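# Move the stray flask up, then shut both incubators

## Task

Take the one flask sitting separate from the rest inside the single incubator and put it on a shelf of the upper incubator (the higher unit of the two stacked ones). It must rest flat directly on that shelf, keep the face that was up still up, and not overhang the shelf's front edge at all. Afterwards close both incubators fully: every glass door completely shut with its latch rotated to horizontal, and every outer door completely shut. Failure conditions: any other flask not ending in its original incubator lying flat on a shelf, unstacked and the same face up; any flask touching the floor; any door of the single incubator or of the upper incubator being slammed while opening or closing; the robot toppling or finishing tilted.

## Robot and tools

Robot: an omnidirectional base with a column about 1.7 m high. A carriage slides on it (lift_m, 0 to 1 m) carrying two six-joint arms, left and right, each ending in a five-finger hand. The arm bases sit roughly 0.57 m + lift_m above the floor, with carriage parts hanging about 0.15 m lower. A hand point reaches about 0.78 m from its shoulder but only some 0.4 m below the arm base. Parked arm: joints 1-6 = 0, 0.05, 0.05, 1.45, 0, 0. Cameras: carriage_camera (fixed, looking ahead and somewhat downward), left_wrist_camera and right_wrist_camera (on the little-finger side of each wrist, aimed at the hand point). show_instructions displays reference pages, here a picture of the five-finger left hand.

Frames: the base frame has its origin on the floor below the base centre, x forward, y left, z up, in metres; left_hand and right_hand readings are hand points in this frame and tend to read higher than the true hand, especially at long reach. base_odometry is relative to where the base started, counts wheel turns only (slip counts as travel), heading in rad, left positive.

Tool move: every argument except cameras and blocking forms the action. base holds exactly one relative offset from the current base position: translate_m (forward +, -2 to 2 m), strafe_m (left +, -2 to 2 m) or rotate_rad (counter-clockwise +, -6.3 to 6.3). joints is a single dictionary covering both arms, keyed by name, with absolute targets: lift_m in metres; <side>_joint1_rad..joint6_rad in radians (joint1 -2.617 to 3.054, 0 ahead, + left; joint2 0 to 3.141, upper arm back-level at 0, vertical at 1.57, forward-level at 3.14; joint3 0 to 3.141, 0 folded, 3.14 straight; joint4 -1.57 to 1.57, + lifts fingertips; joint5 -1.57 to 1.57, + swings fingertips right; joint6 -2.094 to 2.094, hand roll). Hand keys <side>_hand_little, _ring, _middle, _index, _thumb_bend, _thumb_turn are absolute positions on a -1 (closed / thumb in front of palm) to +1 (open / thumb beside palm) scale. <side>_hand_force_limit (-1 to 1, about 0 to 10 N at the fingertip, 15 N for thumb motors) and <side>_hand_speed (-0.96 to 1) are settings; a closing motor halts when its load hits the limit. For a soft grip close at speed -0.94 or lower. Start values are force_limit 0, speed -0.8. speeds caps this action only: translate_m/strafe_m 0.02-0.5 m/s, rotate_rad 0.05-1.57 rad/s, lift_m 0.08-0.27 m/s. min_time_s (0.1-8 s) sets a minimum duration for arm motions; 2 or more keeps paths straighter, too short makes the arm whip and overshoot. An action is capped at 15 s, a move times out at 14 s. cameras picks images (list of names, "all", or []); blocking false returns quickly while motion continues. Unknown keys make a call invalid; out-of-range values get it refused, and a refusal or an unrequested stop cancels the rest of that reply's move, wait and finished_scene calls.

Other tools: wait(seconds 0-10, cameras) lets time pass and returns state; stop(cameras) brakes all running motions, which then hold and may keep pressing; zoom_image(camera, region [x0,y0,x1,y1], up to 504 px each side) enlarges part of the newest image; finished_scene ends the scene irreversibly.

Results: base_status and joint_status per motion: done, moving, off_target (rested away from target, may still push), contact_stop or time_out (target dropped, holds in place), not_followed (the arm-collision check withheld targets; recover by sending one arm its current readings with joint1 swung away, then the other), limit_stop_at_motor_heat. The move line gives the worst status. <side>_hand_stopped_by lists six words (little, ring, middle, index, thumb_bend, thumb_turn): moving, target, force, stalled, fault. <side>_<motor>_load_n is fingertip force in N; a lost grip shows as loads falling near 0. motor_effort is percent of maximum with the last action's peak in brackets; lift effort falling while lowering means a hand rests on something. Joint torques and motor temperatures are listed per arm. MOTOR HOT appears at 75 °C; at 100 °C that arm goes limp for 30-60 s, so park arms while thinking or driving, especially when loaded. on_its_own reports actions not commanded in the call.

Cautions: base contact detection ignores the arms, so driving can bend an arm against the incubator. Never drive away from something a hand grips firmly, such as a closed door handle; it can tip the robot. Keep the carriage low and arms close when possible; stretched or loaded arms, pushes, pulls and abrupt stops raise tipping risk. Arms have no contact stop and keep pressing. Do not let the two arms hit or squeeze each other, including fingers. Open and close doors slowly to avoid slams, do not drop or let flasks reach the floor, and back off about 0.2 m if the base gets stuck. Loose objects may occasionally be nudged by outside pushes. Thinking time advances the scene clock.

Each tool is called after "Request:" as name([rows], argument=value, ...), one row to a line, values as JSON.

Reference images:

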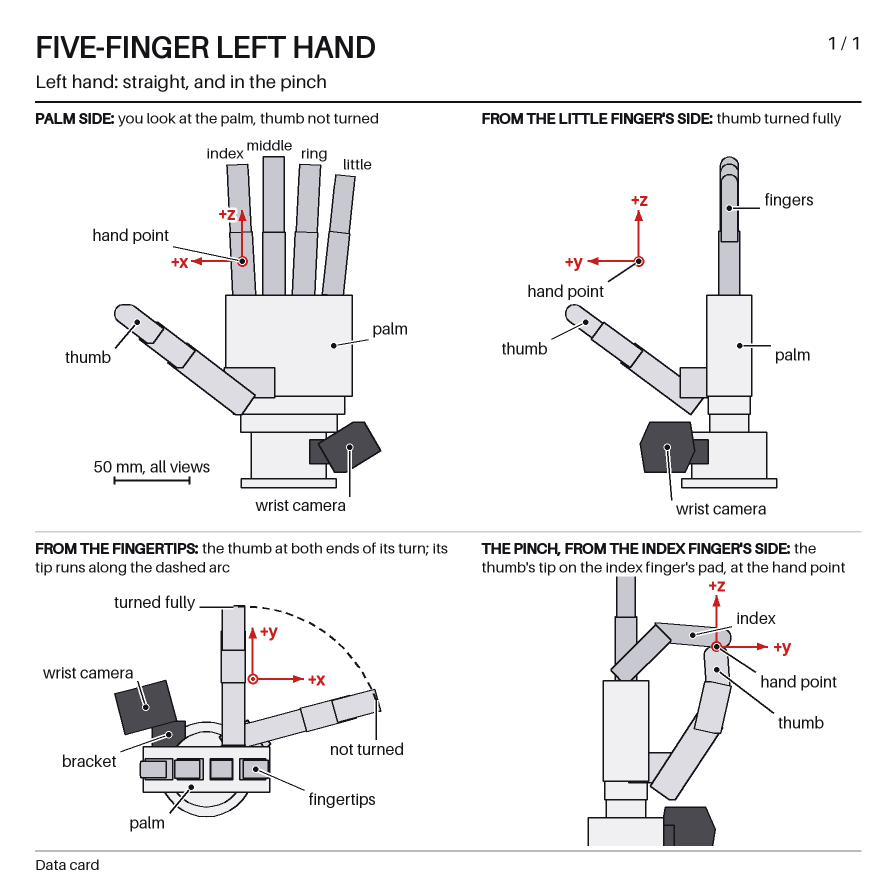

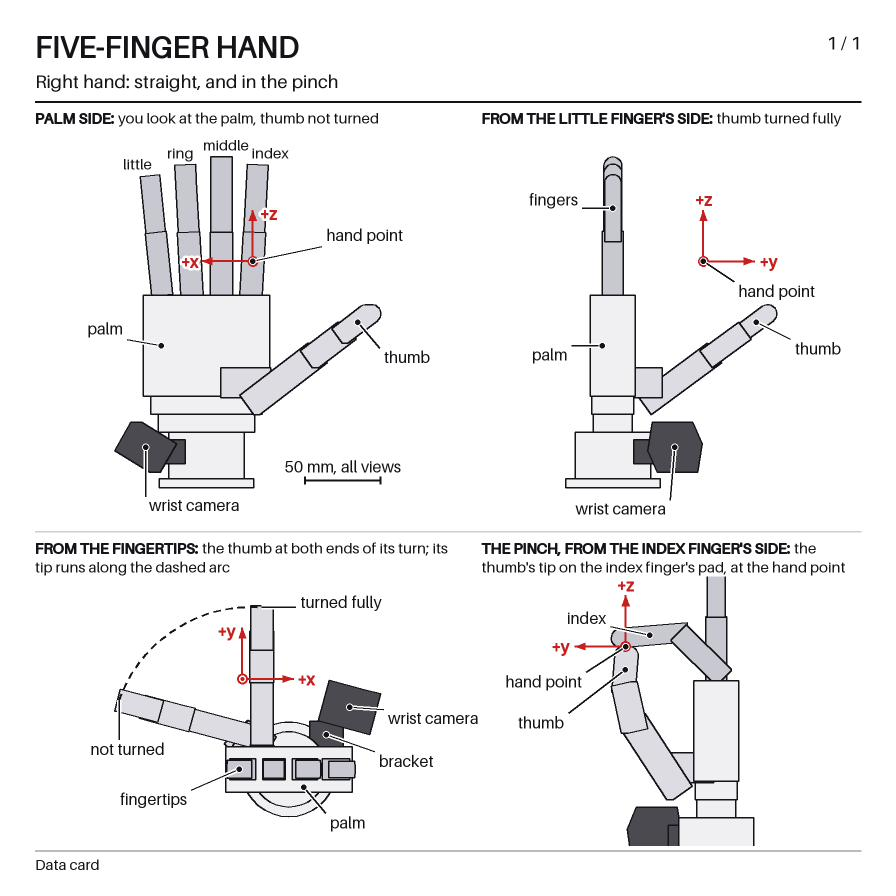

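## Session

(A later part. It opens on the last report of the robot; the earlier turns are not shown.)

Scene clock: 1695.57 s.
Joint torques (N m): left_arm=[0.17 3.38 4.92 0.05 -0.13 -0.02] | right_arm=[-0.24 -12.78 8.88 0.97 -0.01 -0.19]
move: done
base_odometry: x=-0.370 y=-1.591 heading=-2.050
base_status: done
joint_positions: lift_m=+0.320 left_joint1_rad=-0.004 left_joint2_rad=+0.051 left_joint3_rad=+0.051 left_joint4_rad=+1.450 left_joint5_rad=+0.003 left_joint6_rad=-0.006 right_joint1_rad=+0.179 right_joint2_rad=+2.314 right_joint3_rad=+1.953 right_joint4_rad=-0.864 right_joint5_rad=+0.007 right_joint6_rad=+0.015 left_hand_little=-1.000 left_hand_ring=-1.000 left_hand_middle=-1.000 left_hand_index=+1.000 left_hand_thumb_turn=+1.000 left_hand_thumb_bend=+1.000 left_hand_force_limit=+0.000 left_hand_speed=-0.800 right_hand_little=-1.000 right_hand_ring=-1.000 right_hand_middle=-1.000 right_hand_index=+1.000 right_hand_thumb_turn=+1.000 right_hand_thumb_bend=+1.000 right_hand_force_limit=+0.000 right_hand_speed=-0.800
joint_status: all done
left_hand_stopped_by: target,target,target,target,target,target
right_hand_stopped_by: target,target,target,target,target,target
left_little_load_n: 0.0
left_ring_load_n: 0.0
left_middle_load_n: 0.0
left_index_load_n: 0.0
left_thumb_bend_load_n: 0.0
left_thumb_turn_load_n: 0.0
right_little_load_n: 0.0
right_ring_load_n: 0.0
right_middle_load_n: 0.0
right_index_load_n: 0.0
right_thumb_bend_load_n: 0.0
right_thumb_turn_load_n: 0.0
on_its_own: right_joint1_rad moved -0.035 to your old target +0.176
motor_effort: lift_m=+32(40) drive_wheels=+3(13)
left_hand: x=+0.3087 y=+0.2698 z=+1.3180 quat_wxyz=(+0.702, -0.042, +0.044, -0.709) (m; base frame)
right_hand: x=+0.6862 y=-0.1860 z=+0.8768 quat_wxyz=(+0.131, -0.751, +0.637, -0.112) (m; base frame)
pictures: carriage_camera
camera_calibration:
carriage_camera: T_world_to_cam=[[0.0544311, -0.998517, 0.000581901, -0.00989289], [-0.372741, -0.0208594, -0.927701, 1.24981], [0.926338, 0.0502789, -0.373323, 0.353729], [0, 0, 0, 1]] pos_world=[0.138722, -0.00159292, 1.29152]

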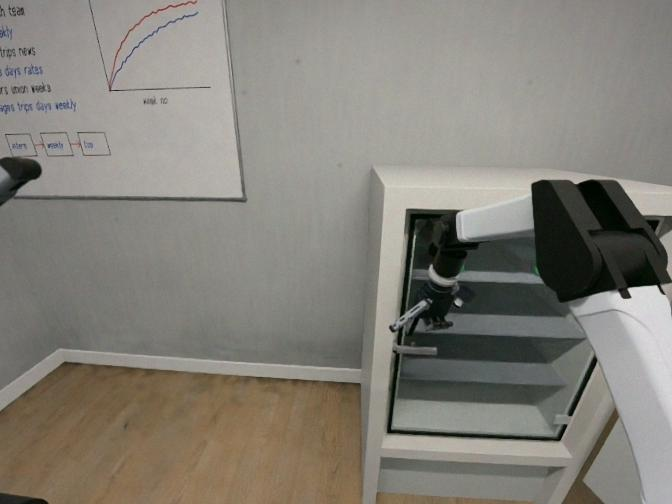

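Request:
move(joints={"lift_m": 0.3, "right_joint1_rad": 0.198}, base={"translate_m": 0.012}, speeds={"translate_m": 0.03})

Request:
move(joints={"lift_m": 0.25}, cameras=["carriage_camera"])

Request:
zoom_image(camera="carriage_camera", region=[375, 280, 450, 345])

Scene clock: 1715.17 s.
Joint torques (N m): left_arm=[0.18 3.23 4.92 0.01 -0.13 -0.02] | right_arm=[0.21 -12.98 8.36 1.03 0 -0.19]
Motor temperatures (°C): left_arm=[23 29 32 24 26 23] | right_arm=[25 47 40 28 24 23]
move: done
base_odometry: x=-0.375 y=-1.601 heading=-2.050
base_status: done
joint_positions: lift_m=+0.300 left_joint1_rad=-0.004 left_joint2_rad=+0.051 left_joint3_rad=+0.051 left_joint4_rad=+1.449 left_joint5_rad=+0.003 left_joint6_rad=-0.006 right_joint1_rad=+0.196 right_joint2_rad=+2.316 right_joint3_rad=+1.959 right_joint4_rad=-0.867 right_joint5_rad=+0.006 right_joint6_rad=+0.015 left_hand_little=-1.000 left_hand_ring=-1.000 left_hand_middle=-1.000 left_hand_index=+1.000 left_hand_thumb_turn=+1.000 left_hand_thumb_bend=+1.000 left_hand_force_limit=+0.000 left_hand_speed=-0.800 right_hand_little=-1.000 right_hand_ring=-1.000 right_hand_middle=-1.000 right_hand_index=+1.000 right_hand_thumb_turn=+1.000 right_hand_thumb_bend=+1.000 right_hand_force_limit=+0.000 right_hand_speed=-0.800
joint_status: all done
left_hand_stopped_by: target,target,target,target,target,target
right_hand_stopped_by: target,target,target,target,target,target
left_little_load_n: 0.0
left_ring_load_n: 0.0
left_middle_load_n: 0.0
left_index_load_n: 0.0
left_thumb_bend_load_n: 0.0
left_thumb_turn_load_n: 0.0
right_little_load_n: 0.0
right_ring_load_n: 0.0
right_middle_load_n: 0.0
right_index_load_n: 0.0
right_thumb_bend_load_n: 0.0
right_thumb_turn_load_n: 0.0
motor_effort: lift_m=+33(34) drive_wheels=+4(8)
left_hand: x=+0.3090 y=+0.2698 z=+1.2979 quat_wxyz=(+0.702, -0.042, +0.044, -0.709) (m; base frame)
right_hand: x=+0.6850 y=-0.1778 z=+0.8574 quat_wxyz=(+0.132, -0.756, +0.631, -0.111) (m; base frame)
pictures: none

Scene clock: 1715.90 s.
Joint torques (N m): left_arm=[0.18 3.23 4.92 -0.06 -0.13 -0.02] | right_arm=[-0.29 -12.88 7.95 1.03 0.01 -0.17]
move: done
base_odometry: x=-0.375 y=-1.601 heading=-2.050
base_status: not commanded
joint_positions: lift_m=+0.250 left_joint1_rad=-0.004 left_joint2_rad=+0.051 left_joint3_rad=+0.051 left_joint4_rad=+1.449 left_joint5_rad=+0.003 left_joint6_rad=-0.006 right_joint1_rad=+0.201 right_joint2_rad=+2.315 right_joint3_rad=+1.964 right_joint4_rad=-0.868 right_joint5_rad=+0.004 right_joint6_rad=+0.012 left_hand_little=-1.000 left_hand_ring=-1.000 left_hand_middle=-1.000 left_hand_index=+1.000 left_hand_thumb_turn=+1.000 left_hand_thumb_bend=+1.000 left_hand_force_limit=+0.000 left_hand_speed=-0.800 right_hand_little=-1.000 right_hand_ring=-1.000 right_hand_middle=-1.000 right_hand_index=+1.000 right_hand_thumb_turn=+1.000 right_hand_thumb_bend=+1.000 right_hand_force_limit=+0.000 right_hand_speed=-0.800
joint_status: all done
left_hand_stopped_by: target,target,target,target,target,target
right_hand_stopped_by: target,target,target,target,target,target
left_little_load_n: 0.0
left_ring_load_n: 0.0
left_middle_load_n: 0.0
left_index_load_n: 0.0
left_thumb_bend_load_n: 0.0
left_thumb_turn_load_n: 0.0
right_little_load_n: 0.0
right_ring_load_n: 0.0
right_middle_load_n: 0.0
right_index_load_n: -0.5
right_thumb_bend_load_n: 0.0
right_thumb_turn_load_n: 0.0
motor_effort: lift_m=+33(34) drive_wheels=+4(5)
left_hand: x=+0.3090 y=+0.2698 z=+1.2479 quat_wxyz=(+0.702, -0.042, +0.044, -0.709) (m; base frame)
right_hand: x=+0.6854 y=-0.1749 z=+0.8093 quat_wxyz=(+0.135, -0.758, +0.628, -0.111) (m; base frame)
pictures: carriage_camera
camera_calibration:
carriage_camera: T_world_to_cam=[[0.0544311, -0.998517, 0.000581901, -0.0098521], [-0.372741, -0.0208594, -0.927701, 1.18478], [0.926338, 0.0502789, -0.373323, 0.327559], [0, 0, 0, 1]] pos_world=[0.138722, -0.00159292, 1.22142]

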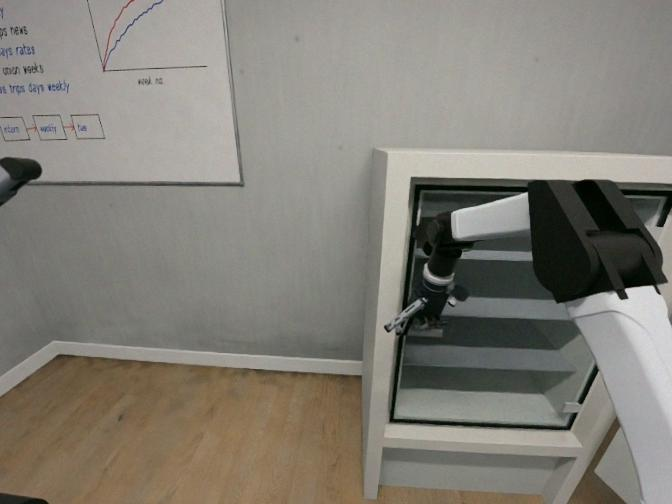

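Scaled by 6.720.

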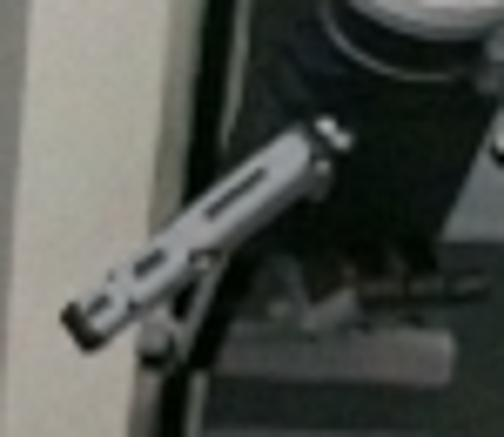

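Request:
move(joints={"lift_m": 0.3})

Request:
move(base={"translate_m": 0.012}, speeds={"translate_m": 0.03})

Request:
move(joints={"lift_m": 0.26})

Request:
move(joints={"lift_m": 0.245}, cameras=["carriage_camera"])

Request:
zoom_image(camera="carriage_camera", region=[375, 280, 450, 345])

Scene clock: 1731.07 s.
Joint torques (N m): left_arm=[0.17 3.23 4.93 -0.01 -0.13 -0.02] | right_arm=[-0.29 -13.03 7.91 1.04 0.01 -0.17]
move: done
base_odometry: x=-0.375 y=-1.601 heading=-2.050
base_status: not commanded
joint_positions: lift_m=+0.300 left_joint1_rad=-0.004 left_joint2_rad=+0.051 left_joint3_rad=+0.051 left_joint4_rad=+1.449 left_joint5_rad=+0.003 left_joint6_rad=-0.006 right_joint1_rad=+0.201 right_joint2_rad=+2.316 right_joint3_rad=+1.964 right_joint4_rad=-0.869 right_joint5_rad=+0.004 right_joint6_rad=+0.012 left_hand_little=-1.000 left_hand_ring=-1.000 left_hand_middle=-1.000 left_hand_index=+1.000 left_hand_thumb_turn=+1.000 left_hand_thumb_bend=+1.000 left_hand_force_limit=+0.000 left_hand_speed=-0.800 right_hand_little=-1.000 right_hand_ring=-1.000 right_hand_middle=-1.000 right_hand_index=+1.000 right_hand_thumb_turn=+1.000 right_hand_thumb_bend=+1.000 right_hand_force_limit=+0.000 right_hand_speed=-0.800
joint_status: all done
left_hand_stopped_by: target,target,target,target,target,target
right_hand_stopped_by: target,target,target,target,target,target
left_little_load_n: 0.0
left_ring_load_n: 0.0
left_middle_load_n: 0.0
left_index_load_n: 0.0
left_thumb_bend_load_n: 0.0
left_thumb_turn_load_n: 0.0
right_little_load_n: 0.0
right_ring_load_n: 0.0
right_middle_load_n: 0.0
right_index_load_n: 0.0
right_thumb_bend_load_n: 0.0
right_thumb_turn_load_n: 0.0
motor_effort: lift_m=+33(40) drive_wheels=+4(5)
left_hand: x=+0.3090 y=+0.2698 z=+1.2979 quat_wxyz=(+0.702, -0.042, +0.044, -0.709) (m; base frame)
right_hand: x=+0.6850 y=-0.1750 z=+0.8587 quat_wxyz=(+0.134, -0.759, +0.628, -0.111) (m; base frame)
pictures: none

Scene clock: 1731.90 s.
Joint torques (N m): left_arm=[0.17 3.25 4.93 0.06 -0.13 -0.02] | right_arm=[-0.59 -10.91 7.76 1.82 0.02 -0.17]
move: done
base_odometry: x=-0.381 y=-1.612 heading=-2.050
base_status: done
joint_positions: lift_m=+0.300 left_joint1_rad=-0.004 left_joint2_rad=+0.051 left_joint3_rad=+0.051 left_joint4_rad=+1.450 left_joint5_rad=+0.003 left_joint6_rad=-0.006 right_joint1_rad=+0.204 right_joint2_rad=+2.298 right_joint3_rad=+1.964 right_joint4_rad=-0.961 right_joint5_rad=+0.004 right_joint6_rad=+0.012 left_hand_little=-1.000 left_hand_ring=-1.000 left_hand_middle=-1.000 left_hand_index=+1.000 left_hand_thumb_turn=+1.000 left_hand_thumb_bend=+1.000 left_hand_force_limit=+0.000 left_hand_speed=-0.800 right_hand_little=-1.000 right_hand_ring=-1.000 right_hand_middle=-1.000 right_hand_index=+1.000 right_hand_thumb_turn=+1.000 right_hand_thumb_bend=+1.000 right_hand_force_limit=+0.000 right_hand_speed=-0.800
joint_status: not commanded
left_hand_stopped_by: target,target,target,target,target,target
right_hand_stopped_by: target,target,target,target,target,target
left_little_load_n: 0.0
left_ring_load_n: 0.0
left_middle_load_n: 0.0
left_index_load_n: 0.0
left_thumb_bend_load_n: 0.0
left_thumb_turn_load_n: 0.0
right_little_load_n: 0.0
right_ring_load_n: 0.0
right_middle_load_n: 0.0
right_index_load_n: 0.0
right_thumb_bend_load_n: -0.5
right_thumb_turn_load_n: 0.0
motor_effort: lift_m=+33(33) drive_wheels=+6(13)
left_hand: x=+0.3087 y=+0.2698 z=+1.2980 quat_wxyz=(+0.702, -0.042, +0.044, -0.709) (m; base frame)
right_hand: x=+0.6618 y=-0.1781 z=+0.8646 quat_wxyz=(+0.106, -0.764, +0.630, -0.088) (m; base frame)
pictures: none

Scene clock: 1732.60 s.
Joint torques (N m): left_arm=[0.16 3.26 4.96 -0.02 -0.13 -0.02] | right_arm=[-1.25 -8.27 7.66 1.51 0.02 -0.17]
move: done
base_odometry: x=-0.381 y=-1.612 heading=-2.050
base_status: not commanded
joint_positions: lift_m=+0.260 left_joint1_rad=-0.004 left_joint2_rad=+0.051 left_joint3_rad=+0.050 left_joint4_rad=+1.450 left_joint5_rad=+0.003 left_joint6_rad=-0.006 right_joint1_rad=+0.211 right_joint2_rad=+2.272 right_joint3_rad=+1.967 right_joint4_rad=-0.915 right_joint5_rad=+0.004 right_joint6_rad=+0.012 left_hand_little=-1.000 left_hand_ring=-1.000 left_hand_middle=-1.000 left_hand_index=+1.000 left_hand_thumb_turn=+1.000 left_hand_thumb_bend=+1.000 left_hand_force_limit=+0.000 left_hand_speed=-0.800 right_hand_little=-1.000 right_hand_ring=-1.000 right_hand_middle=-1.000 right_hand_index=+1.000 right_hand_thumb_turn=+1.000 right_hand_thumb_bend=+1.000 right_hand_force_limit=+0.000 right_hand_speed=-0.800
joint_status: all done
left_hand_stopped_by: target,target,target,target,target,target
right_hand_stopped_by: target,target,target,target,target,target
left_little_load_n: 0.0
left_ring_load_n: 0.0
left_middle_load_n: 0.0
left_index_load_n: 0.0
left_thumb_bend_load_n: 0.0
left_thumb_turn_load_n: 0.0
right_little_load_n: 0.0
right_ring_load_n: 0.0
right_middle_load_n: 0.0
right_index_load_n: 0.0
right_thumb_bend_load_n: 0.0
right_thumb_turn_load_n: 0.0
motor_effort: lift_m=+32(33) drive_wheels=+6(6)
left_hand: x=+0.3089 y=+0.2698 z=+1.2578 quat_wxyz=(+0.702, -0.042, +0.044, -0.709) (m; base frame)
right_hand: x=+0.6767 y=-0.1716 z=+0.8386 quat_wxyz=(+0.135, -0.762, +0.624, -0.110) (m; base frame)
pictures: none

Scene clock: 1733.13 s.
Joint torques (N m): left_arm=[0.17 3.25 4.96 -0.01 -0.13 -0.02] | right_arm=[-1.47 -7.53 7.35 1.4 0.02 -0.17]
move: done
base_odometry: x=-0.381 y=-1.612 heading=-2.050
base_status: not commanded
joint_positions: lift_m=+0.245 left_joint1_rad=-0.004 left_joint2_rad=+0.051 left_joint3_rad=+0.050 left_joint4_rad=+1.450 left_joint5_rad=+0.003 left_joint6_rad=-0.006 right_joint1_rad=+0.213 right_joint2_rad=+2.265 right_joint3_rad=+1.971 right_joint4_rad=-0.899 right_joint5_rad=+0.004 right_joint6_rad=+0.012 left_hand_little=-1.000 left_hand_ring=-1.000 left_hand_middle=-1.000 left_hand_index=+1.000 left_hand_thumb_turn=+1.000 left_hand_thumb_bend=+1.000 left_hand_force_limit=+0.000 left_hand_speed=-0.800 right_hand_little=-1.000 right_hand_ring=-1.000 right_hand_middle=-1.000 right_hand_index=+1.000 right_hand_thumb_turn=+1.000 right_hand_thumb_bend=+1.000 right_hand_force_limit=+0.000 right_hand_speed=-0.800
joint_status: all done
left_hand_stopped_by: target,target,target,target,target,target
right_hand_stopped_by: target,target,target,target,target,target
left_little_load_n: 0.0
left_ring_load_n: 0.0
left_middle_load_n: 0.0
left_index_load_n: 0.0
left_thumb_bend_load_n: 0.0
left_thumb_turn_load_n: 0.0
right_little_load_n: 0.0
right_ring_load_n: 0.0
right_middle_load_n: 0.0
right_index_load_n: 0.5
right_thumb_bend_load_n: 0.0
right_thumb_turn_load_n: 0.0
motor_effort: lift_m=+30(31) drive_wheels=+6(6)
left_hand: x=+0.3089 y=+0.2698 z=+1.2429 quat_wxyz=(+0.702, -0.042, +0.044, -0.709) (m; base frame)
right_hand: x=+0.6823 y=-0.1696 z=+0.8287 quat_wxyz=(+0.146, -0.760, +0.622, -0.118) (m; base frame)
pictures: carriage_camera
camera_calibration:
carriage_camera: T_world_to_cam=[[0.0544311, -0.998517, 0.000581901, -0.00984931], [-0.372741, -0.0208594, -0.927701, 1.18033], [0.926338, 0.0502789, -0.373323, 0.325767], [0, 0, 0, 1]] pos_world=[0.138722, -0.00159292, 1.21662]

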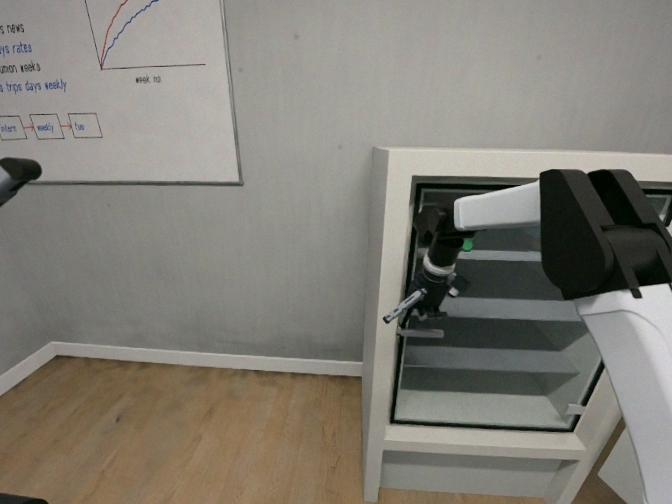

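Scaled by 6.720.

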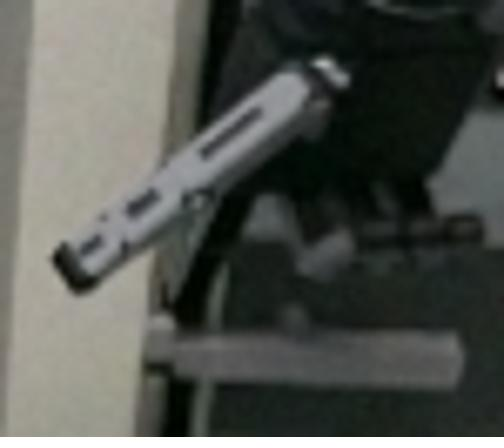

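Request:
move(base={"translate_m": -0.15}, speeds={"translate_m": 0.15})

Request:
move(joints={"lift_m": 0.06, "right_joint1_rad": 0.305, "right_joint2_rad": 2.123, "right_joint3_rad": 0.728, "right_joint4_rad": 1.395, "right_joint5_rad": 0.305, "right_joint6_rad": 0, "right_hand_index": -1, "right_hand_little": 1}, min_time_s=2.5, cameras=["right_wrist_camera"])

Scene clock: 1783.03 s.
Joint torques (N m): left_arm=[0.18 3.25 4.97 -0.04 -0.13 -0.02] | right_arm=[-0.1 -11.28 7.41 0.84 0.04 -0.17]
Motor temperatures (°C): left_arm=[23 29 33 24 26 23] | right_arm=[25 41 39 28 24 23]
move: done
base_odometry: x=-0.311 y=-1.479 heading=-2.050
base_status: done
joint_positions: lift_m=+0.245 left_joint1_rad=-0.004 left_joint2_rad=+0.051 left_joint3_rad=+0.050 left_joint4_rad=+1.450 left_joint5_rad=+0.003 left_joint6_rad=-0.006 right_joint1_rad=+0.199 right_joint2_rad=+2.299 right_joint3_rad=+1.971 right_joint4_rad=-0.840 right_joint5_rad=+0.002 right_joint6_rad=+0.012 left_hand_little=-1.000 left_hand_ring=-1.000 left_hand_middle=-1.000 left_hand_index=+1.000 left_hand_thumb_turn=+1.000 left_hand_thumb_bend=+1.000 left_hand_force_limit=+0.000 left_hand_speed=-0.800 right_hand_little=-1.000 right_hand_ring=-1.000 right_hand_middle=-1.000 right_hand_index=+1.000 right_hand_thumb_turn=+1.000 right_hand_thumb_bend=+1.000 right_hand_force_limit=+0.000 right_hand_speed=-0.800
joint_status: not commanded
left_hand_stopped_by: target,target,target,target,target,target
right_hand_stopped_by: target,target,target,target,target,target
left_little_load_n: 0.0
left_ring_load_n: 0.0
left_middle_load_n: 0.0
left_index_load_n: 0.0
left_thumb_bend_load_n: 0.0
left_thumb_turn_load_n: 0.5
right_little_load_n: 0.0
right_ring_load_n: 0.0
right_middle_load_n: 0.0
right_index_load_n: 0.0
right_thumb_bend_load_n: 0.0
right_thumb_turn_load_n: 0.0
motor_effort: lift_m=+30(30) drive_wheels=-2(13)
left_hand: x=+0.3087 y=+0.2698 z=+1.2430 quat_wxyz=(+0.702, -0.042, +0.044, -0.709) (m; base frame)
right_hand: x=+0.6967 y=-0.1729 z=+0.8154 quat_wxyz=(+0.155, -0.754, +0.625, -0.126) (m; base frame)
pictures: none

Scene clock: 1787.13 s.
Joint torques (N m): left_arm=[0.18 3.26 4.97 -0.03 -0.12 -0.02] | right_arm=[0.54 -12.97 3.52 2.13 0.16 -0.17]
move: done
base_odometry: x=-0.311 y=-1.479 heading=-2.050
base_status: not commanded
joint_positions: lift_m=+0.060 left_joint1_rad=-0.004 left_joint2_rad=+0.051 left_joint3_rad=+0.050 left_joint4_rad=+1.450 left_joint5_rad=+0.003 left_joint6_rad=-0.006 right_joint1_rad=+0.299 right_joint2_rad=+2.152 right_joint3_rad=+0.739 right_joint4_rad=+1.385 right_joint5_rad=+0.297 right_joint6_rad=+0.012 left_hand_little=-1.000 left_hand_ring=-1.000 left_hand_middle=-1.000 left_hand_index=+1.000 left_hand_thumb_turn=+1.000 left_hand_thumb_bend=+1.000 left_hand_force_limit=+0.000 left_hand_speed=-0.800 right_hand_little=+1.000 right_hand_ring=-1.000 right_hand_middle=-1.000 right_hand_index=-1.000 right_hand_thumb_turn=+1.000 right_hand_thumb_bend=+1.000 right_hand_force_limit=+0.000 right_hand_speed=-0.800
joint_status: all done
left_hand_stopped_by: target,target,target,target,target,target
right_hand_stopped_by: target,target,target,target,target,target
left_little_load_n: 0.0
left_ring_load_n: 0.0
left_middle_load_n: 0.0
left_index_load_n: 0.0
left_thumb_bend_load_n: 0.0
left_thumb_turn_load_n: 0.0
right_little_load_n: 0.0
right_ring_load_n: 0.0
right_middle_load_n: 0.0
right_index_load_n: 0.5
right_thumb_bend_load_n: 0.0
right_thumb_turn_load_n: 0.0
motor_effort: lift_m=+33(33) drive_wheels=+0(2)
left_hand: x=+0.3087 y=+0.2698 z=+1.0578 quat_wxyz=(+0.702, -0.042, +0.044, -0.709) (m; base frame)
right_hand: x=+0.7299 y=-0.1711 z=+0.6465 quat_wxyz=(+0.495, -0.506, +0.507, -0.492) (m; base frame)
pictures: right_wrist_camera
camera_calibration:
right_wrist_camera: T_world_to_cam=[[-0.0475919, -0.296222, -0.953933, 0.596078], [-0.472546, 0.848062, -0.239771, 0.651626], [0.88002, 0.439366, -0.18034, -0.331507], [0, 0, 0, 1]] pos_world=[0.628025, -0.230395, 0.665076]

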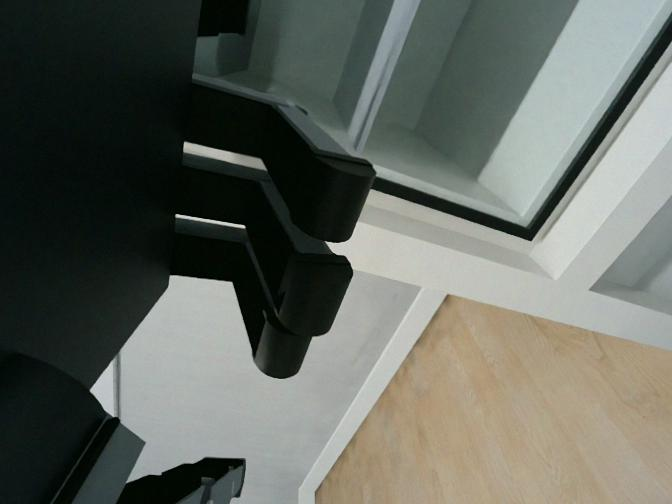

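Request:
move(base={"translate_m": 0.118}, speeds={"translate_m": 0.08}, cameras=["right_wrist_camera", "carriage_camera"])

Request:
zoom_image(camera="carriage_camera", region=[360, 220, 500, 360])

Scene clock: 1797.97 s.
Joint torques (N m): left_arm=[0.18 3.26 4.94 0.02 -0.13 -0.02] | right_arm=[0.34 -12.98 3.52 2.1 0.14 -0.16]
move: done
base_odometry: x=-0.366 y=-1.583 heading=-2.049
base_status: done
joint_positions: lift_m=+0.060 left_joint1_rad=-0.004 left_joint2_rad=+0.051 left_joint3_rad=+0.050 left_joint4_rad=+1.452 left_joint5_rad=+0.003 left_joint6_rad=-0.006 right_joint1_rad=+0.302 right_joint2_rad=+2.152 right_joint3_rad=+0.739 right_joint4_rad=+1.388 right_joint5_rad=+0.298 right_joint6_rad=+0.012 left_hand_little=-1.000 left_hand_ring=-1.000 left_hand_middle=-1.000 left_hand_index=+1.000 left_hand_thumb_turn=+1.000 left_hand_thumb_bend=+1.000 left_hand_force_limit=+0.000 left_hand_speed=-0.800 right_hand_little=+1.000 right_hand_ring=-1.000 right_hand_middle=-1.000 right_hand_index=-1.000 right_hand_thumb_turn=+1.000 right_hand_thumb_bend=+1.000 right_hand_force_limit=+0.000 right_hand_speed=-0.800
joint_status: not commanded
left_hand_stopped_by: target,target,target,target,target,target
right_hand_stopped_by: target,target,target,target,target,target
left_little_load_n: 0.0
left_ring_load_n: 0.0
left_middle_load_n: 0.0
left_index_load_n: 0.0
left_thumb_bend_load_n: 0.0
left_thumb_turn_load_n: 0.0
right_little_load_n: 0.0
right_ring_load_n: 0.0
right_middle_load_n: 0.0
right_index_load_n: 0.0
right_thumb_bend_load_n: 0.0
right_thumb_turn_load_n: 0.0
motor_effort: lift_m=+33(33) drive_wheels=-3(15)
left_hand: x=+0.3084 y=+0.2698 z=+1.0579 quat_wxyz=(+0.702, -0.041, +0.043, -0.709) (m; base frame)
right_hand: x=+0.7298 y=-0.1702 z=+0.6472 quat_wxyz=(+0.496, -0.506, +0.506, -0.492) (m; base frame)
pictures: carriage_camera, right_wrist_camera
camera_calibration:
carriage_camera: T_world_to_cam=[[0.0544311, -0.998517, 0.000581901, -0.00974154], [-0.372741, -0.0208594, -0.927701, 1.00852], [0.926338, 0.0502789, -0.373323, 0.256628], [0, 0, 0, 1]] pos_world=[0.138722, -0.00159292, 1.03142]
right_wrist_camera: T_world_to_cam=[[-0.0449044, -0.295537, -0.954275, 0.595479], [-0.472576, 0.847882, -0.24035, 0.651383], [0.880145, 0.440175, -0.177738, -0.333307], [0, 0, 0, 1]] pos_world=[0.627927, -0.229596, 0.665569]

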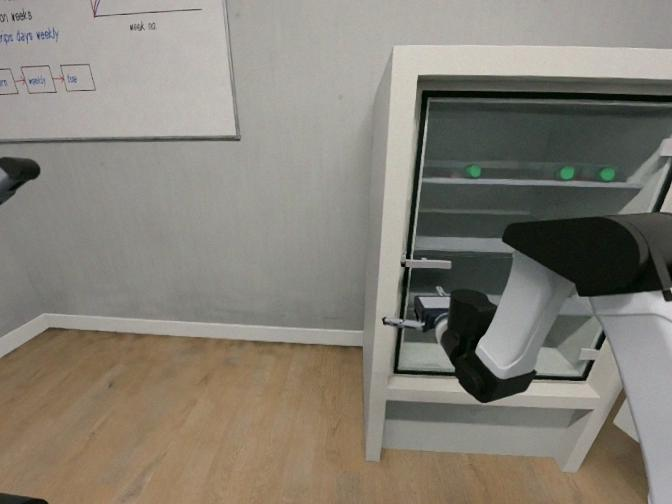

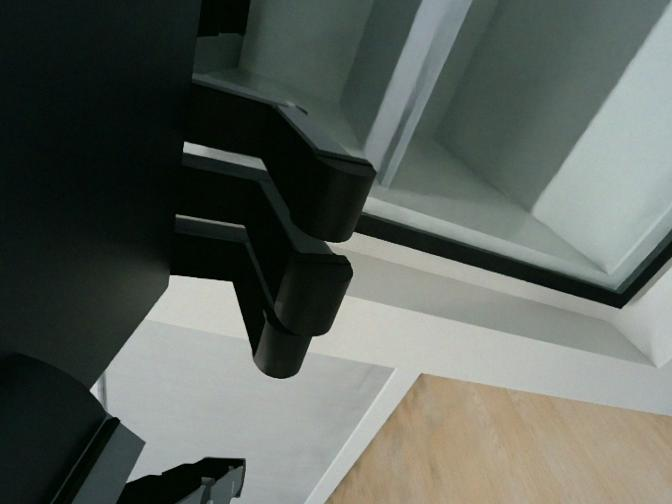

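Scaled by 3.600.

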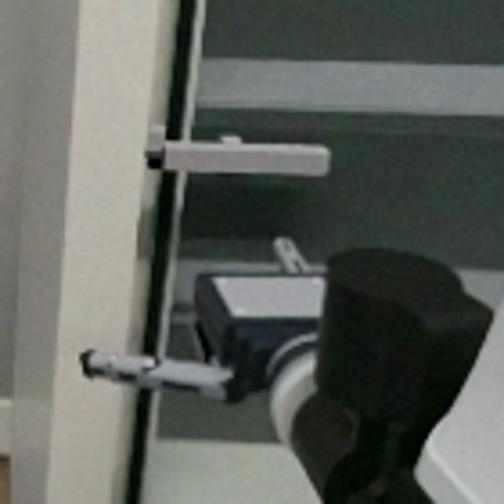

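Request:
move(joints={"lift_m": 0.1, "right_joint1_rad": 0.267, "right_joint5_rad": 0.267}, cameras=["carriage_camera"])

Request:
zoom_image(camera="carriage_camera", region=[370, 240, 470, 340])

Request:
move(joints={"lift_m": 0.13}, cameras=["carriage_camera"])

Request:
zoom_image(camera="carriage_camera", region=[370, 240, 470, 340])

Scene clock: 1810.87 s.
Joint torques (N m): left_arm=[0.18 3.26 4.96 -0.04 -0.13 -0.02] | right_arm=[-0.12 -11.48 3.93 1.96 -0.02 -0.16]
move: done
base_odometry: x=-0.366 y=-1.583 heading=-2.049
base_status: not commanded
joint_positions: lift_m=+0.100 left_joint1_rad=-0.004 left_joint2_rad=+0.051 left_joint3_rad=+0.050 left_joint4_rad=+1.452 left_joint5_rad=+0.003 left_joint6_rad=-0.006 right_joint1_rad=+0.268 right_joint2_rad=+2.137 right_joint3_rad=+0.735 right_joint4_rad=+1.401 right_joint5_rad=+0.276 right_joint6_rad=+0.012 left_hand_little=-1.000 left_hand_ring=-1.000 left_hand_middle=-1.000 left_hand_index=+1.000 left_hand_thumb_turn=+1.000 left_hand_thumb_bend=+1.000 left_hand_force_limit=+0.000 left_hand_speed=-0.800 right_hand_little=+1.000 right_hand_ring=-1.000 right_hand_middle=-1.000 right_hand_index=-1.000 right_hand_thumb_turn=+1.000 right_hand_thumb_bend=+1.000 right_hand_force_limit=+0.000 right_hand_speed=-0.800
joint_status: all done
left_hand_stopped_by: target,target,target,target,target,target
right_hand_stopped_by: target,target,target,target,target,target
left_little_load_n: 0.0
left_ring_load_n: -0.5
left_middle_load_n: 0.0
left_index_load_n: 0.0
left_thumb_bend_load_n: 0.0
left_thumb_turn_load_n: 0.0
right_little_load_n: -0.5
right_ring_load_n: 0.0
right_middle_load_n: 0.0
right_index_load_n: 0.0
right_thumb_bend_load_n: 0.0
right_thumb_turn_load_n: 0.0
motor_effort: lift_m=+31(39) drive_wheels=-3(4)
left_hand: x=+0.3084 y=+0.2698 z=+1.0980 quat_wxyz=(+0.702, -0.041, +0.043, -0.709) (m; base frame)
right_hand: x=+0.7339 y=-0.1831 z=+0.6969 quat_wxyz=(+0.501, -0.495, +0.505, -0.499) (m; base frame)
pictures: carriage_camera
camera_calibration:
carriage_camera: T_world_to_cam=[[0.0544311, -0.998517, 0.000581901, -0.00976487], [-0.372741, -0.0208594, -0.927701, 1.04572], [0.926338, 0.0502789, -0.373323, 0.271598], [0, 0, 0, 1]] pos_world=[0.138722, -0.00159292, 1.07152]

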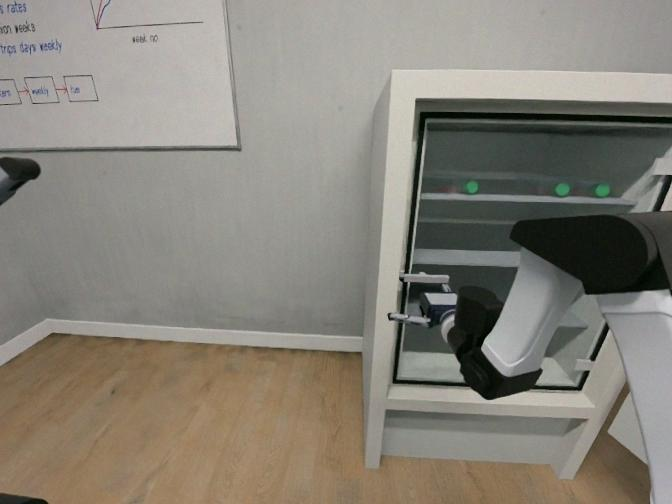

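Scaled by 5.040.

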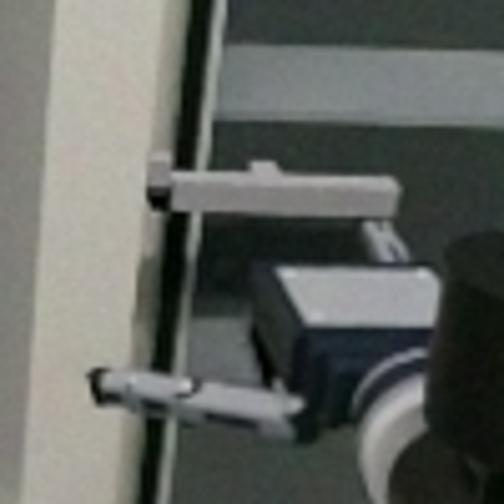

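Scene clock: 1811.50 s.
Joint torques (N m): left_arm=[0.17 3.28 4.96 -0.04 -0.12 -0.02] | right_arm=[-0.1 -11.36 4.85 2.69 0.06 -0.17]
move: done
base_odometry: x=-0.366 y=-1.583 heading=-2.049
base_status: not commanded
joint_positions: lift_m=+0.130 left_joint1_rad=-0.004 left_joint2_rad=+0.051 left_joint3_rad=+0.050 left_joint4_rad=+1.452 left_joint5_rad=+0.003 left_joint6_rad=-0.006 right_joint1_rad=+0.268 right_joint2_rad=+2.137 right_joint3_rad=+0.725 right_joint4_rad=+1.330 right_joint5_rad=+0.270 right_joint6_rad=+0.012 left_hand_little=-1.000 left_hand_ring=-1.000 left_hand_middle=-1.000 left_hand_index=+1.000 left_hand_thumb_turn=+1.000 left_hand_thumb_bend=+1.000 left_hand_force_limit=+0.000 left_hand_speed=-0.800 right_hand_little=+1.000 right_hand_ring=-1.000 right_hand_middle=-1.000 right_hand_index=-1.000 right_hand_thumb_turn=+1.000 right_hand_thumb_bend=+1.000 right_hand_force_limit=+0.000 right_hand_speed=-0.800
joint_status: all done
left_hand_stopped_by: target,target,target,target,target,target
right_hand_stopped_by: target,target,target,target,target,target
left_little_load_n: 0.0
left_ring_load_n: 0.0
left_middle_load_n: 0.0
left_index_load_n: 0.0
left_thumb_bend_load_n: 0.0
left_thumb_turn_load_n: 0.0
right_little_load_n: -4.0
right_ring_load_n: 0.0
right_middle_load_n: 0.0
right_index_load_n: 0.0
right_thumb_bend_load_n: 0.0
right_thumb_turn_load_n: 0.0
motor_effort: lift_m=+33(40) drive_wheels=-3(3)
left_hand: x=+0.3084 y=+0.2698 z=+1.1279 quat_wxyz=(+0.702, -0.041, +0.043, -0.709) (m; base frame)
right_hand: x=+0.7258 y=-0.1841 z=+0.7040 quat_wxyz=(+0.477, -0.521, +0.518, -0.483) (m; base frame)
pictures: carriage_camera
camera_calibration:
carriage_camera: T_world_to_cam=[[0.0544311, -0.998517, 0.000581901, -0.00978227], [-0.372741, -0.0208594, -0.927701, 1.07346], [0.926338, 0.0502789, -0.373323, 0.282761], [0, 0, 0, 1]] pos_world=[0.138722, -0.00159292, 1.10142]

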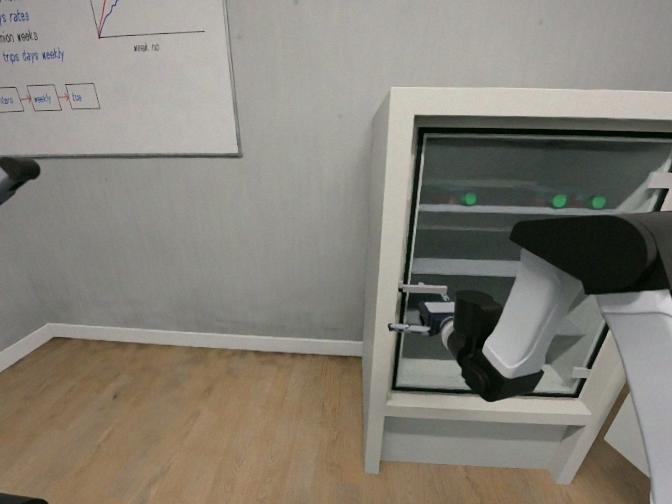

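Scaled by 5.040.

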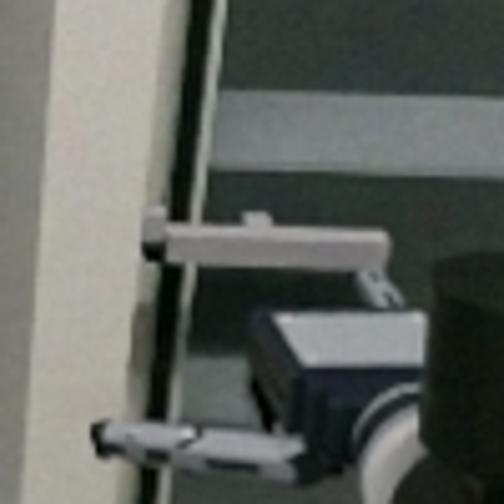

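Request:
move(joints={"lift_m": 0.16}, cameras=["carriage_camera"])

Request:
zoom_image(camera="carriage_camera", region=[370, 250, 470, 350])

Scene clock: 1819.43 s.
Joint torques (N m): left_arm=[0.18 3.26 4.97 -0.04 -0.12 -0.02] | right_arm=[-0.12 -11.3 5.75 3.44 0.14 -0.19]
Motor temperatures (°C): left_arm=[23 29 33 24 26 23] | right_arm=[25 44 38 34 24 23]
move: done
base_odometry: x=-0.366 y=-1.583 heading=-2.049
base_status: not commanded
joint_positions: lift_m=+0.160 left_joint1_rad=-0.004 left_joint2_rad=+0.051 left_joint3_rad=+0.050 left_joint4_rad=+1.452 left_joint5_rad=+0.003 left_joint6_rad=-0.006 right_joint1_rad=+0.268 right_joint2_rad=+2.137 right_joint3_rad=+0.713 right_joint4_rad=+1.256 right_joint5_rad=+0.263 right_joint6_rad=+0.015 left_hand_little=-1.000 left_hand_ring=-1.000 left_hand_middle=-1.000 left_hand_index=+1.000 left_hand_thumb_turn=+1.000 left_hand_thumb_bend=+1.000 left_hand_force_limit=+0.000 left_hand_speed=-0.800 right_hand_little=+0.999 right_hand_ring=-1.000 right_hand_middle=-1.000 right_hand_index=-1.000 right_hand_thumb_turn=+1.000 right_hand_thumb_bend=+1.000 right_hand_force_limit=+0.000 right_hand_speed=-0.800
joint_status: all done
left_hand_stopped_by: target,target,target,target,target,target
right_hand_stopped_by: target,target,target,target,target,target
left_little_load_n: 0.0
left_ring_load_n: 0.0
left_middle_load_n: 0.0
left_index_load_n: 0.0
left_thumb_bend_load_n: 0.0
left_thumb_turn_load_n: 0.0
right_little_load_n: -9.0
right_ring_load_n: 0.0
right_middle_load_n: 0.0
right_index_load_n: 0.0
right_thumb_bend_load_n: 0.0
right_thumb_turn_load_n: 0.0
motor_effort: lift_m=+34(40) drive_wheels=-3(4)
left_hand: x=+0.3084 y=+0.2698 z=+1.1578 quat_wxyz=(+0.702, -0.041, +0.043, -0.709) (m; base frame)
right_hand: x=+0.7153 y=-0.1854 z=+0.7106 quat_wxyz=(+0.451, -0.547, +0.531, -0.464) (m; base frame)
pictures: carriage_camera
camera_calibration:
carriage_camera: T_world_to_cam=[[0.0544311, -0.998517, 0.000581901, -0.00979973], [-0.372741, -0.0208594, -0.927701, 1.10129], [0.926338, 0.0502789, -0.373323, 0.29396], [0, 0, 0, 1]] pos_world=[0.138722, -0.00159292, 1.13142]

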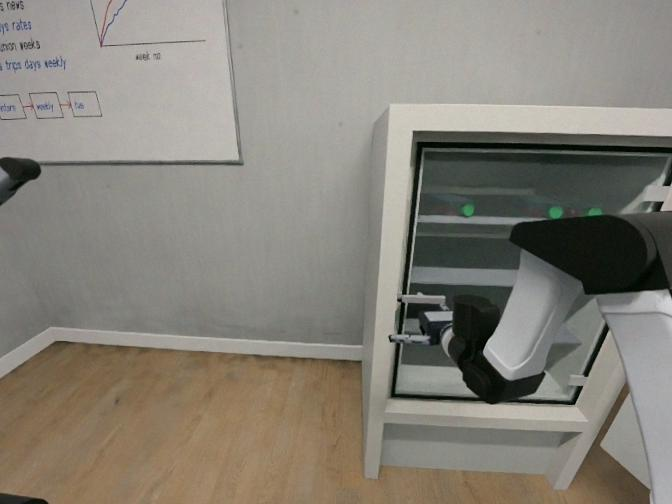

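Scaled by 5.040.

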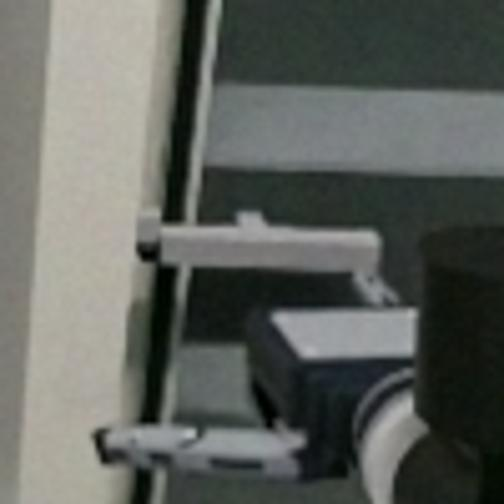

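Request:
move(joints={"lift_m": 0.08})

Request:
move(base={"translate_m": -0.15}, speeds={"translate_m": 0.2})

Request:
move(joints={"lift_m": 0.1, "right_joint1_rad": 0.152, "right_joint2_rad": 2.306, "right_joint3_rad": 0.893, "right_joint4_rad": 1.413, "right_joint5_rad": 0, "right_joint6_rad": 1.57, "right_hand_index": 1, "right_hand_middle": 1, "right_hand_ring": 1}, cameras=["right_wrist_camera"])

Scene clock: 1857.87 s.
Joint torques (N m): left_arm=[0.17 3.26 4.97 -0.04 -0.13 -0.02] | right_arm=[-0.12 -11.32 5.6 2.13 0.11 -0.19]
Motor temperatures (°C): left_arm=[23 29 32 24 26 23] | right_arm=[25 43 37 41 24 23]
move: done
base_odometry: x=-0.366 y=-1.583 heading=-2.049
base_status: not commanded
joint_positions: lift_m=+0.080 left_joint1_rad=-0.004 left_joint2_rad=+0.051 left_joint3_rad=+0.050 left_joint4_rad=+1.452 left_joint5_rad=+0.003 left_joint6_rad=-0.006 right_joint1_rad=+0.268 right_joint2_rad=+2.137 right_joint3_rad=+0.715 right_joint4_rad=+1.384 right_joint5_rad=+0.264 right_joint6_rad=+0.014 left_hand_little=-1.000 left_hand_ring=-1.000 left_hand_middle=-1.000 left_hand_index=+1.000 left_hand_thumb_turn=+1.000 left_hand_thumb_bend=+1.000 left_hand_force_limit=+0.000 left_hand_speed=-0.800 right_hand_little=+1.000 right_hand_ring=-1.000 right_hand_middle=-1.000 right_hand_index=-1.000 right_hand_thumb_turn=+1.000 right_hand_thumb_bend=+1.000 right_hand_force_limit=+0.000 right_hand_speed=-0.800
joint_status: all done
left_hand_stopped_by: target,target,target,target,target,target
right_hand_stopped_by: target,target,target,target,target,target
left_little_load_n: 0.0
left_ring_load_n: 0.0
left_middle_load_n: 0.0
left_index_load_n: 0.0
left_thumb_bend_load_n: 0.0
left_thumb_turn_load_n: 0.0
right_little_load_n: 0.0
right_ring_load_n: 0.0
right_middle_load_n: 0.0
right_index_load_n: 0.0
right_thumb_bend_load_n: 0.0
right_thumb_turn_load_n: 0.0
motor_effort: lift_m=+32(33) drive_wheels=-3(4)
left_hand: x=+0.3084 y=+0.2698 z=+1.0779 quat_wxyz=(+0.702, -0.041, +0.043, -0.709) (m; base frame)
right_hand: x=+0.7268 y=-0.1824 z=+0.6652 quat_wxyz=(+0.493, -0.509, +0.509, -0.489) (m; base frame)
pictures: none

Scene clock: 1859.77 s.
Joint torques (N m): left_arm=[0.17 3.26 4.97 -0.02 -0.13 -0.02] | right_arm=[-0.12 -11.33 5.6 2.09 0.11 -0.18]
move: done
base_odometry: x=-0.296 y=-1.450 heading=-2.049
base_status: done
joint_positions: lift_m=+0.080 left_joint1_rad=-0.004 left_joint2_rad=+0.051 left_joint3_rad=+0.050 left_joint4_rad=+1.453 left_joint5_rad=+0.003 left_joint6_rad=-0.006 right_joint1_rad=+0.268 right_joint2_rad=+2.137 right_joint3_rad=+0.715 right_joint4_rad=+1.388 right_joint5_rad=+0.264 right_joint6_rad=+0.014 left_hand_little=-1.000 left_hand_ring=-1.000 left_hand_middle=-1.000 left_hand_index=+1.000 left_hand_thumb_turn=+1.000 left_hand_thumb_bend=+1.000 left_hand_force_limit=+0.000 left_hand_speed=-0.800 right_hand_little=+1.000 right_hand_ring=-1.000 right_hand_middle=-1.000 right_hand_index=-1.000 right_hand_thumb_turn=+1.000 right_hand_thumb_bend=+1.000 right_hand_force_limit=+0.000 right_hand_speed=-0.800
joint_status: not commanded
left_hand_stopped_by: target,target,target,target,target,target
right_hand_stopped_by: target,target,target,target,target,target
left_little_load_n: 0.0
left_ring_load_n: 0.0
left_middle_load_n: 0.0
left_index_load_n: 0.0
left_thumb_bend_load_n: 0.0
left_thumb_turn_load_n: 0.0
right_little_load_n: 0.0
right_ring_load_n: 0.0
right_middle_load_n: 0.0
right_index_load_n: 0.0
right_thumb_bend_load_n: 0.0
right_thumb_turn_load_n: -0.5
motor_effort: lift_m=+32(32) drive_wheels=-2(11)
left_hand: x=+0.3079 y=+0.2698 z=+1.0781 quat_wxyz=(+0.702, -0.040, +0.043, -0.709) (m; base frame)
right_hand: x=+0.7271 y=-0.1823 z=+0.6663 quat_wxyz=(+0.494, -0.508, +0.508, -0.490) (m; base frame)
pictures: none

Scene clock: 1863.87 s.
Joint torques (N m): left_arm=[0.17 3.26 4.94 -0.07 -0.13 -0.02] | right_arm=[-0.27 -9.07 6.13 2.12 -0.01 0.11]
move: done
base_odometry: x=-0.296 y=-1.450 heading=-2.049
base_status: not commanded
joint_positions: lift_m=+0.100 left_joint1_rad=-0.004 left_joint2_rad=+0.051 left_joint3_rad=+0.050 left_joint4_rad=+1.453 left_joint5_rad=+0.003 left_joint6_rad=-0.006 right_joint1_rad=+0.155 right_joint2_rad=+2.285 right_joint3_rad=+0.876 right_joint4_rad=+1.409 right_joint5_rad=+0.008 right_joint6_rad=+1.556 left_hand_little=-1.000 left_hand_ring=-1.000 left_hand_middle=-1.000 left_hand_index=+1.000 left_hand_thumb_turn=+1.000 left_hand_thumb_bend=+1.000 left_hand_force_limit=+0.000 left_hand_speed=-0.800 right_hand_little=+1.000 right_hand_ring=+1.000 right_hand_middle=+1.000 right_hand_index=+1.000 right_hand_thumb_turn=+1.000 right_hand_thumb_bend=+1.000 right_hand_force_limit=+0.000 right_hand_speed=-0.800
joint_status: all done
left_hand_stopped_by: target,target,target,target,target,target
right_hand_stopped_by: target,target,target,target,target,target
left_little_load_n: 0.0
left_ring_load_n: 0.0
left_middle_load_n: 0.0
left_index_load_n: 0.0
left_thumb_bend_load_n: 0.0
left_thumb_turn_load_n: 0.0
right_little_load_n: 0.0
right_ring_load_n: 0.0
right_middle_load_n: 0.0
right_index_load_n: 0.0
right_thumb_bend_load_n: 0.0
right_thumb_turn_load_n: 0.0
motor_effort: lift_m=+32(40) drive_wheels=-2(2)
left_hand: x=+0.3079 y=+0.2698 z=+1.0981 quat_wxyz=(+0.702, -0.040, +0.043, -0.709) (m; base frame)
right_hand: x=+0.7600 y=-0.1572 z=+0.7626 quat_wxyz=(+0.705, -0.057, +0.705, +0.047) (m; base frame)
pictures: right_wrist_camera
camera_calibration:
right_wrist_camera: T_world_to_cam=[[-0.162144, 0.935568, -0.313724, 0.504889], [-0.497251, 0.197145, 0.844911, -0.22874], [0.852321, 0.292996, 0.433246, -0.813033], [0, 0, 0, 1]] pos_world=[0.661088, -0.189047, 0.703904]

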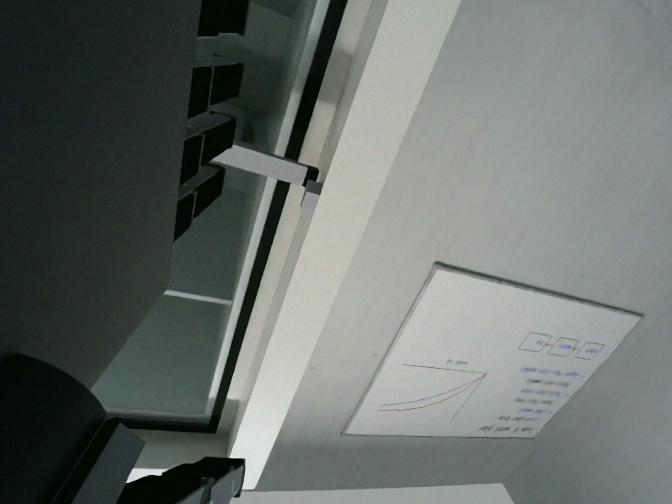

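Request:
zoom_image(camera="right_wrist_camera", region=[180, 100, 380, 250])

Request:
move(joints={"right_hand_index": -1, "right_hand_middle": -1, "right_hand_ring": -1, "right_hand_little": -1}, base={"translate_m": 0.06}, speeds={"translate_m": 0.1}, cameras=["right_wrist_camera"])

Request:
zoom_image(camera="right_wrist_camera", region=[180, 100, 380, 250])

Scaled by 2.520.

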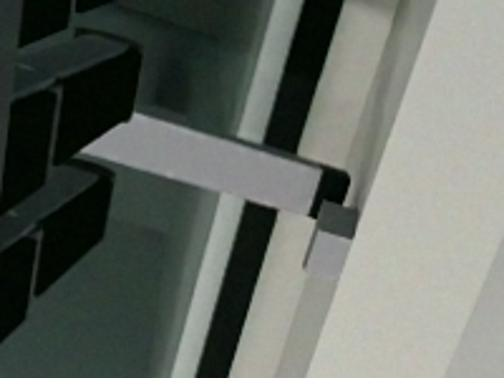

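Scene clock: 1887.77 s.
Joint torques (N m): left_arm=[0.17 3.26 4.96 -0.06 -0.13 -0.02] | right_arm=[-0.24 -9.05 6.12 2.09 0 0.13]
move: done
base_odometry: x=-0.324 y=-1.504 heading=-2.049
base_status: done
joint_positions: lift_m=+0.100 left_joint1_rad=-0.004 left_joint2_rad=+0.051 left_joint3_rad=+0.050 left_joint4_rad=+1.453 left_joint5_rad=+0.003 left_joint6_rad=-0.006 right_joint1_rad=+0.155 right_joint2_rad=+2.285 right_joint3_rad=+0.876 right_joint4_rad=+1.409 right_joint5_rad=+0.006 right_joint6_rad=+1.556 left_hand_little=-1.000 left_hand_ring=-1.000 left_hand_middle=-1.000 left_hand_index=+1.000 left_hand_thumb_turn=+1.000 left_hand_thumb_bend=+1.000 left_hand_force_limit=+0.000 left_hand_speed=-0.800 right_hand_little=-1.000 right_hand_ring=-1.000 right_hand_middle=-1.000 right_hand_index=-1.000 right_hand_thumb_turn=+1.000 right_hand_thumb_bend=+1.000 right_hand_force_limit=+0.000 right_hand_speed=-0.800
joint_status: all done
left_hand_stopped_by: target,target,target,target,target,target
right_hand_stopped_by: target,target,target,target,target,target
left_little_load_n: 0.0
left_ring_load_n: 0.0
left_middle_load_n: 0.0
left_index_load_n: 0.0
left_thumb_bend_load_n: 0.0
left_thumb_turn_load_n: 0.0
right_little_load_n: 0.0
right_ring_load_n: 0.0
right_middle_load_n: 0.0
right_index_load_n: 0.0
right_thumb_bend_load_n: 0.0
right_thumb_turn_load_n: 0.0
motor_effort: lift_m=+32(32) drive_wheels=+1(13)
left_hand: x=+0.3081 y=+0.2698 z=+1.0981 quat_wxyz=(+0.702, -0.041, +0.043, -0.709) (m; base frame)
right_hand: x=+0.7599 y=-0.1570 z=+0.7627 quat_wxyz=(+0.705, -0.058, +0.705, +0.047) (m; base frame)
pictures: right_wrist_camera
camera_calibration:
right_wrist_camera: T_world_to_cam=[[-0.163435, 0.935364, -0.31366, 0.505583], [-0.497821, 0.196298, 0.844773, -0.228579], [0.851742, 0.294212, 0.433562, -0.812629], [0, 0, 0, 1]] pos_world=[0.660988, -0.18895, 0.704003]

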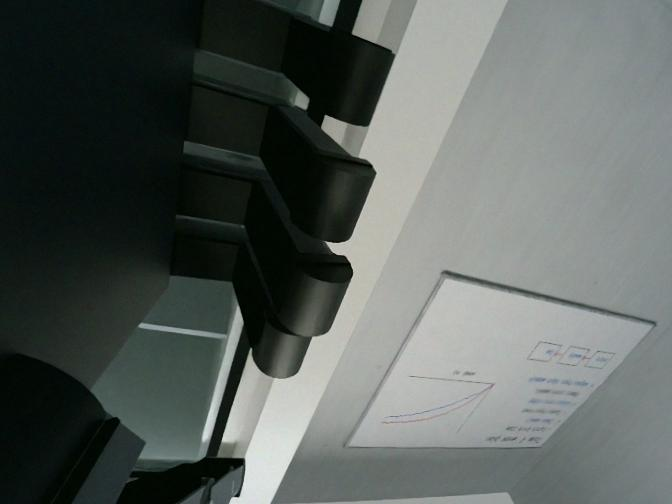

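Scaled by 2.520.

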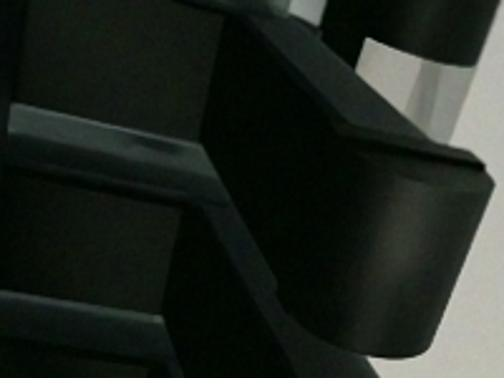

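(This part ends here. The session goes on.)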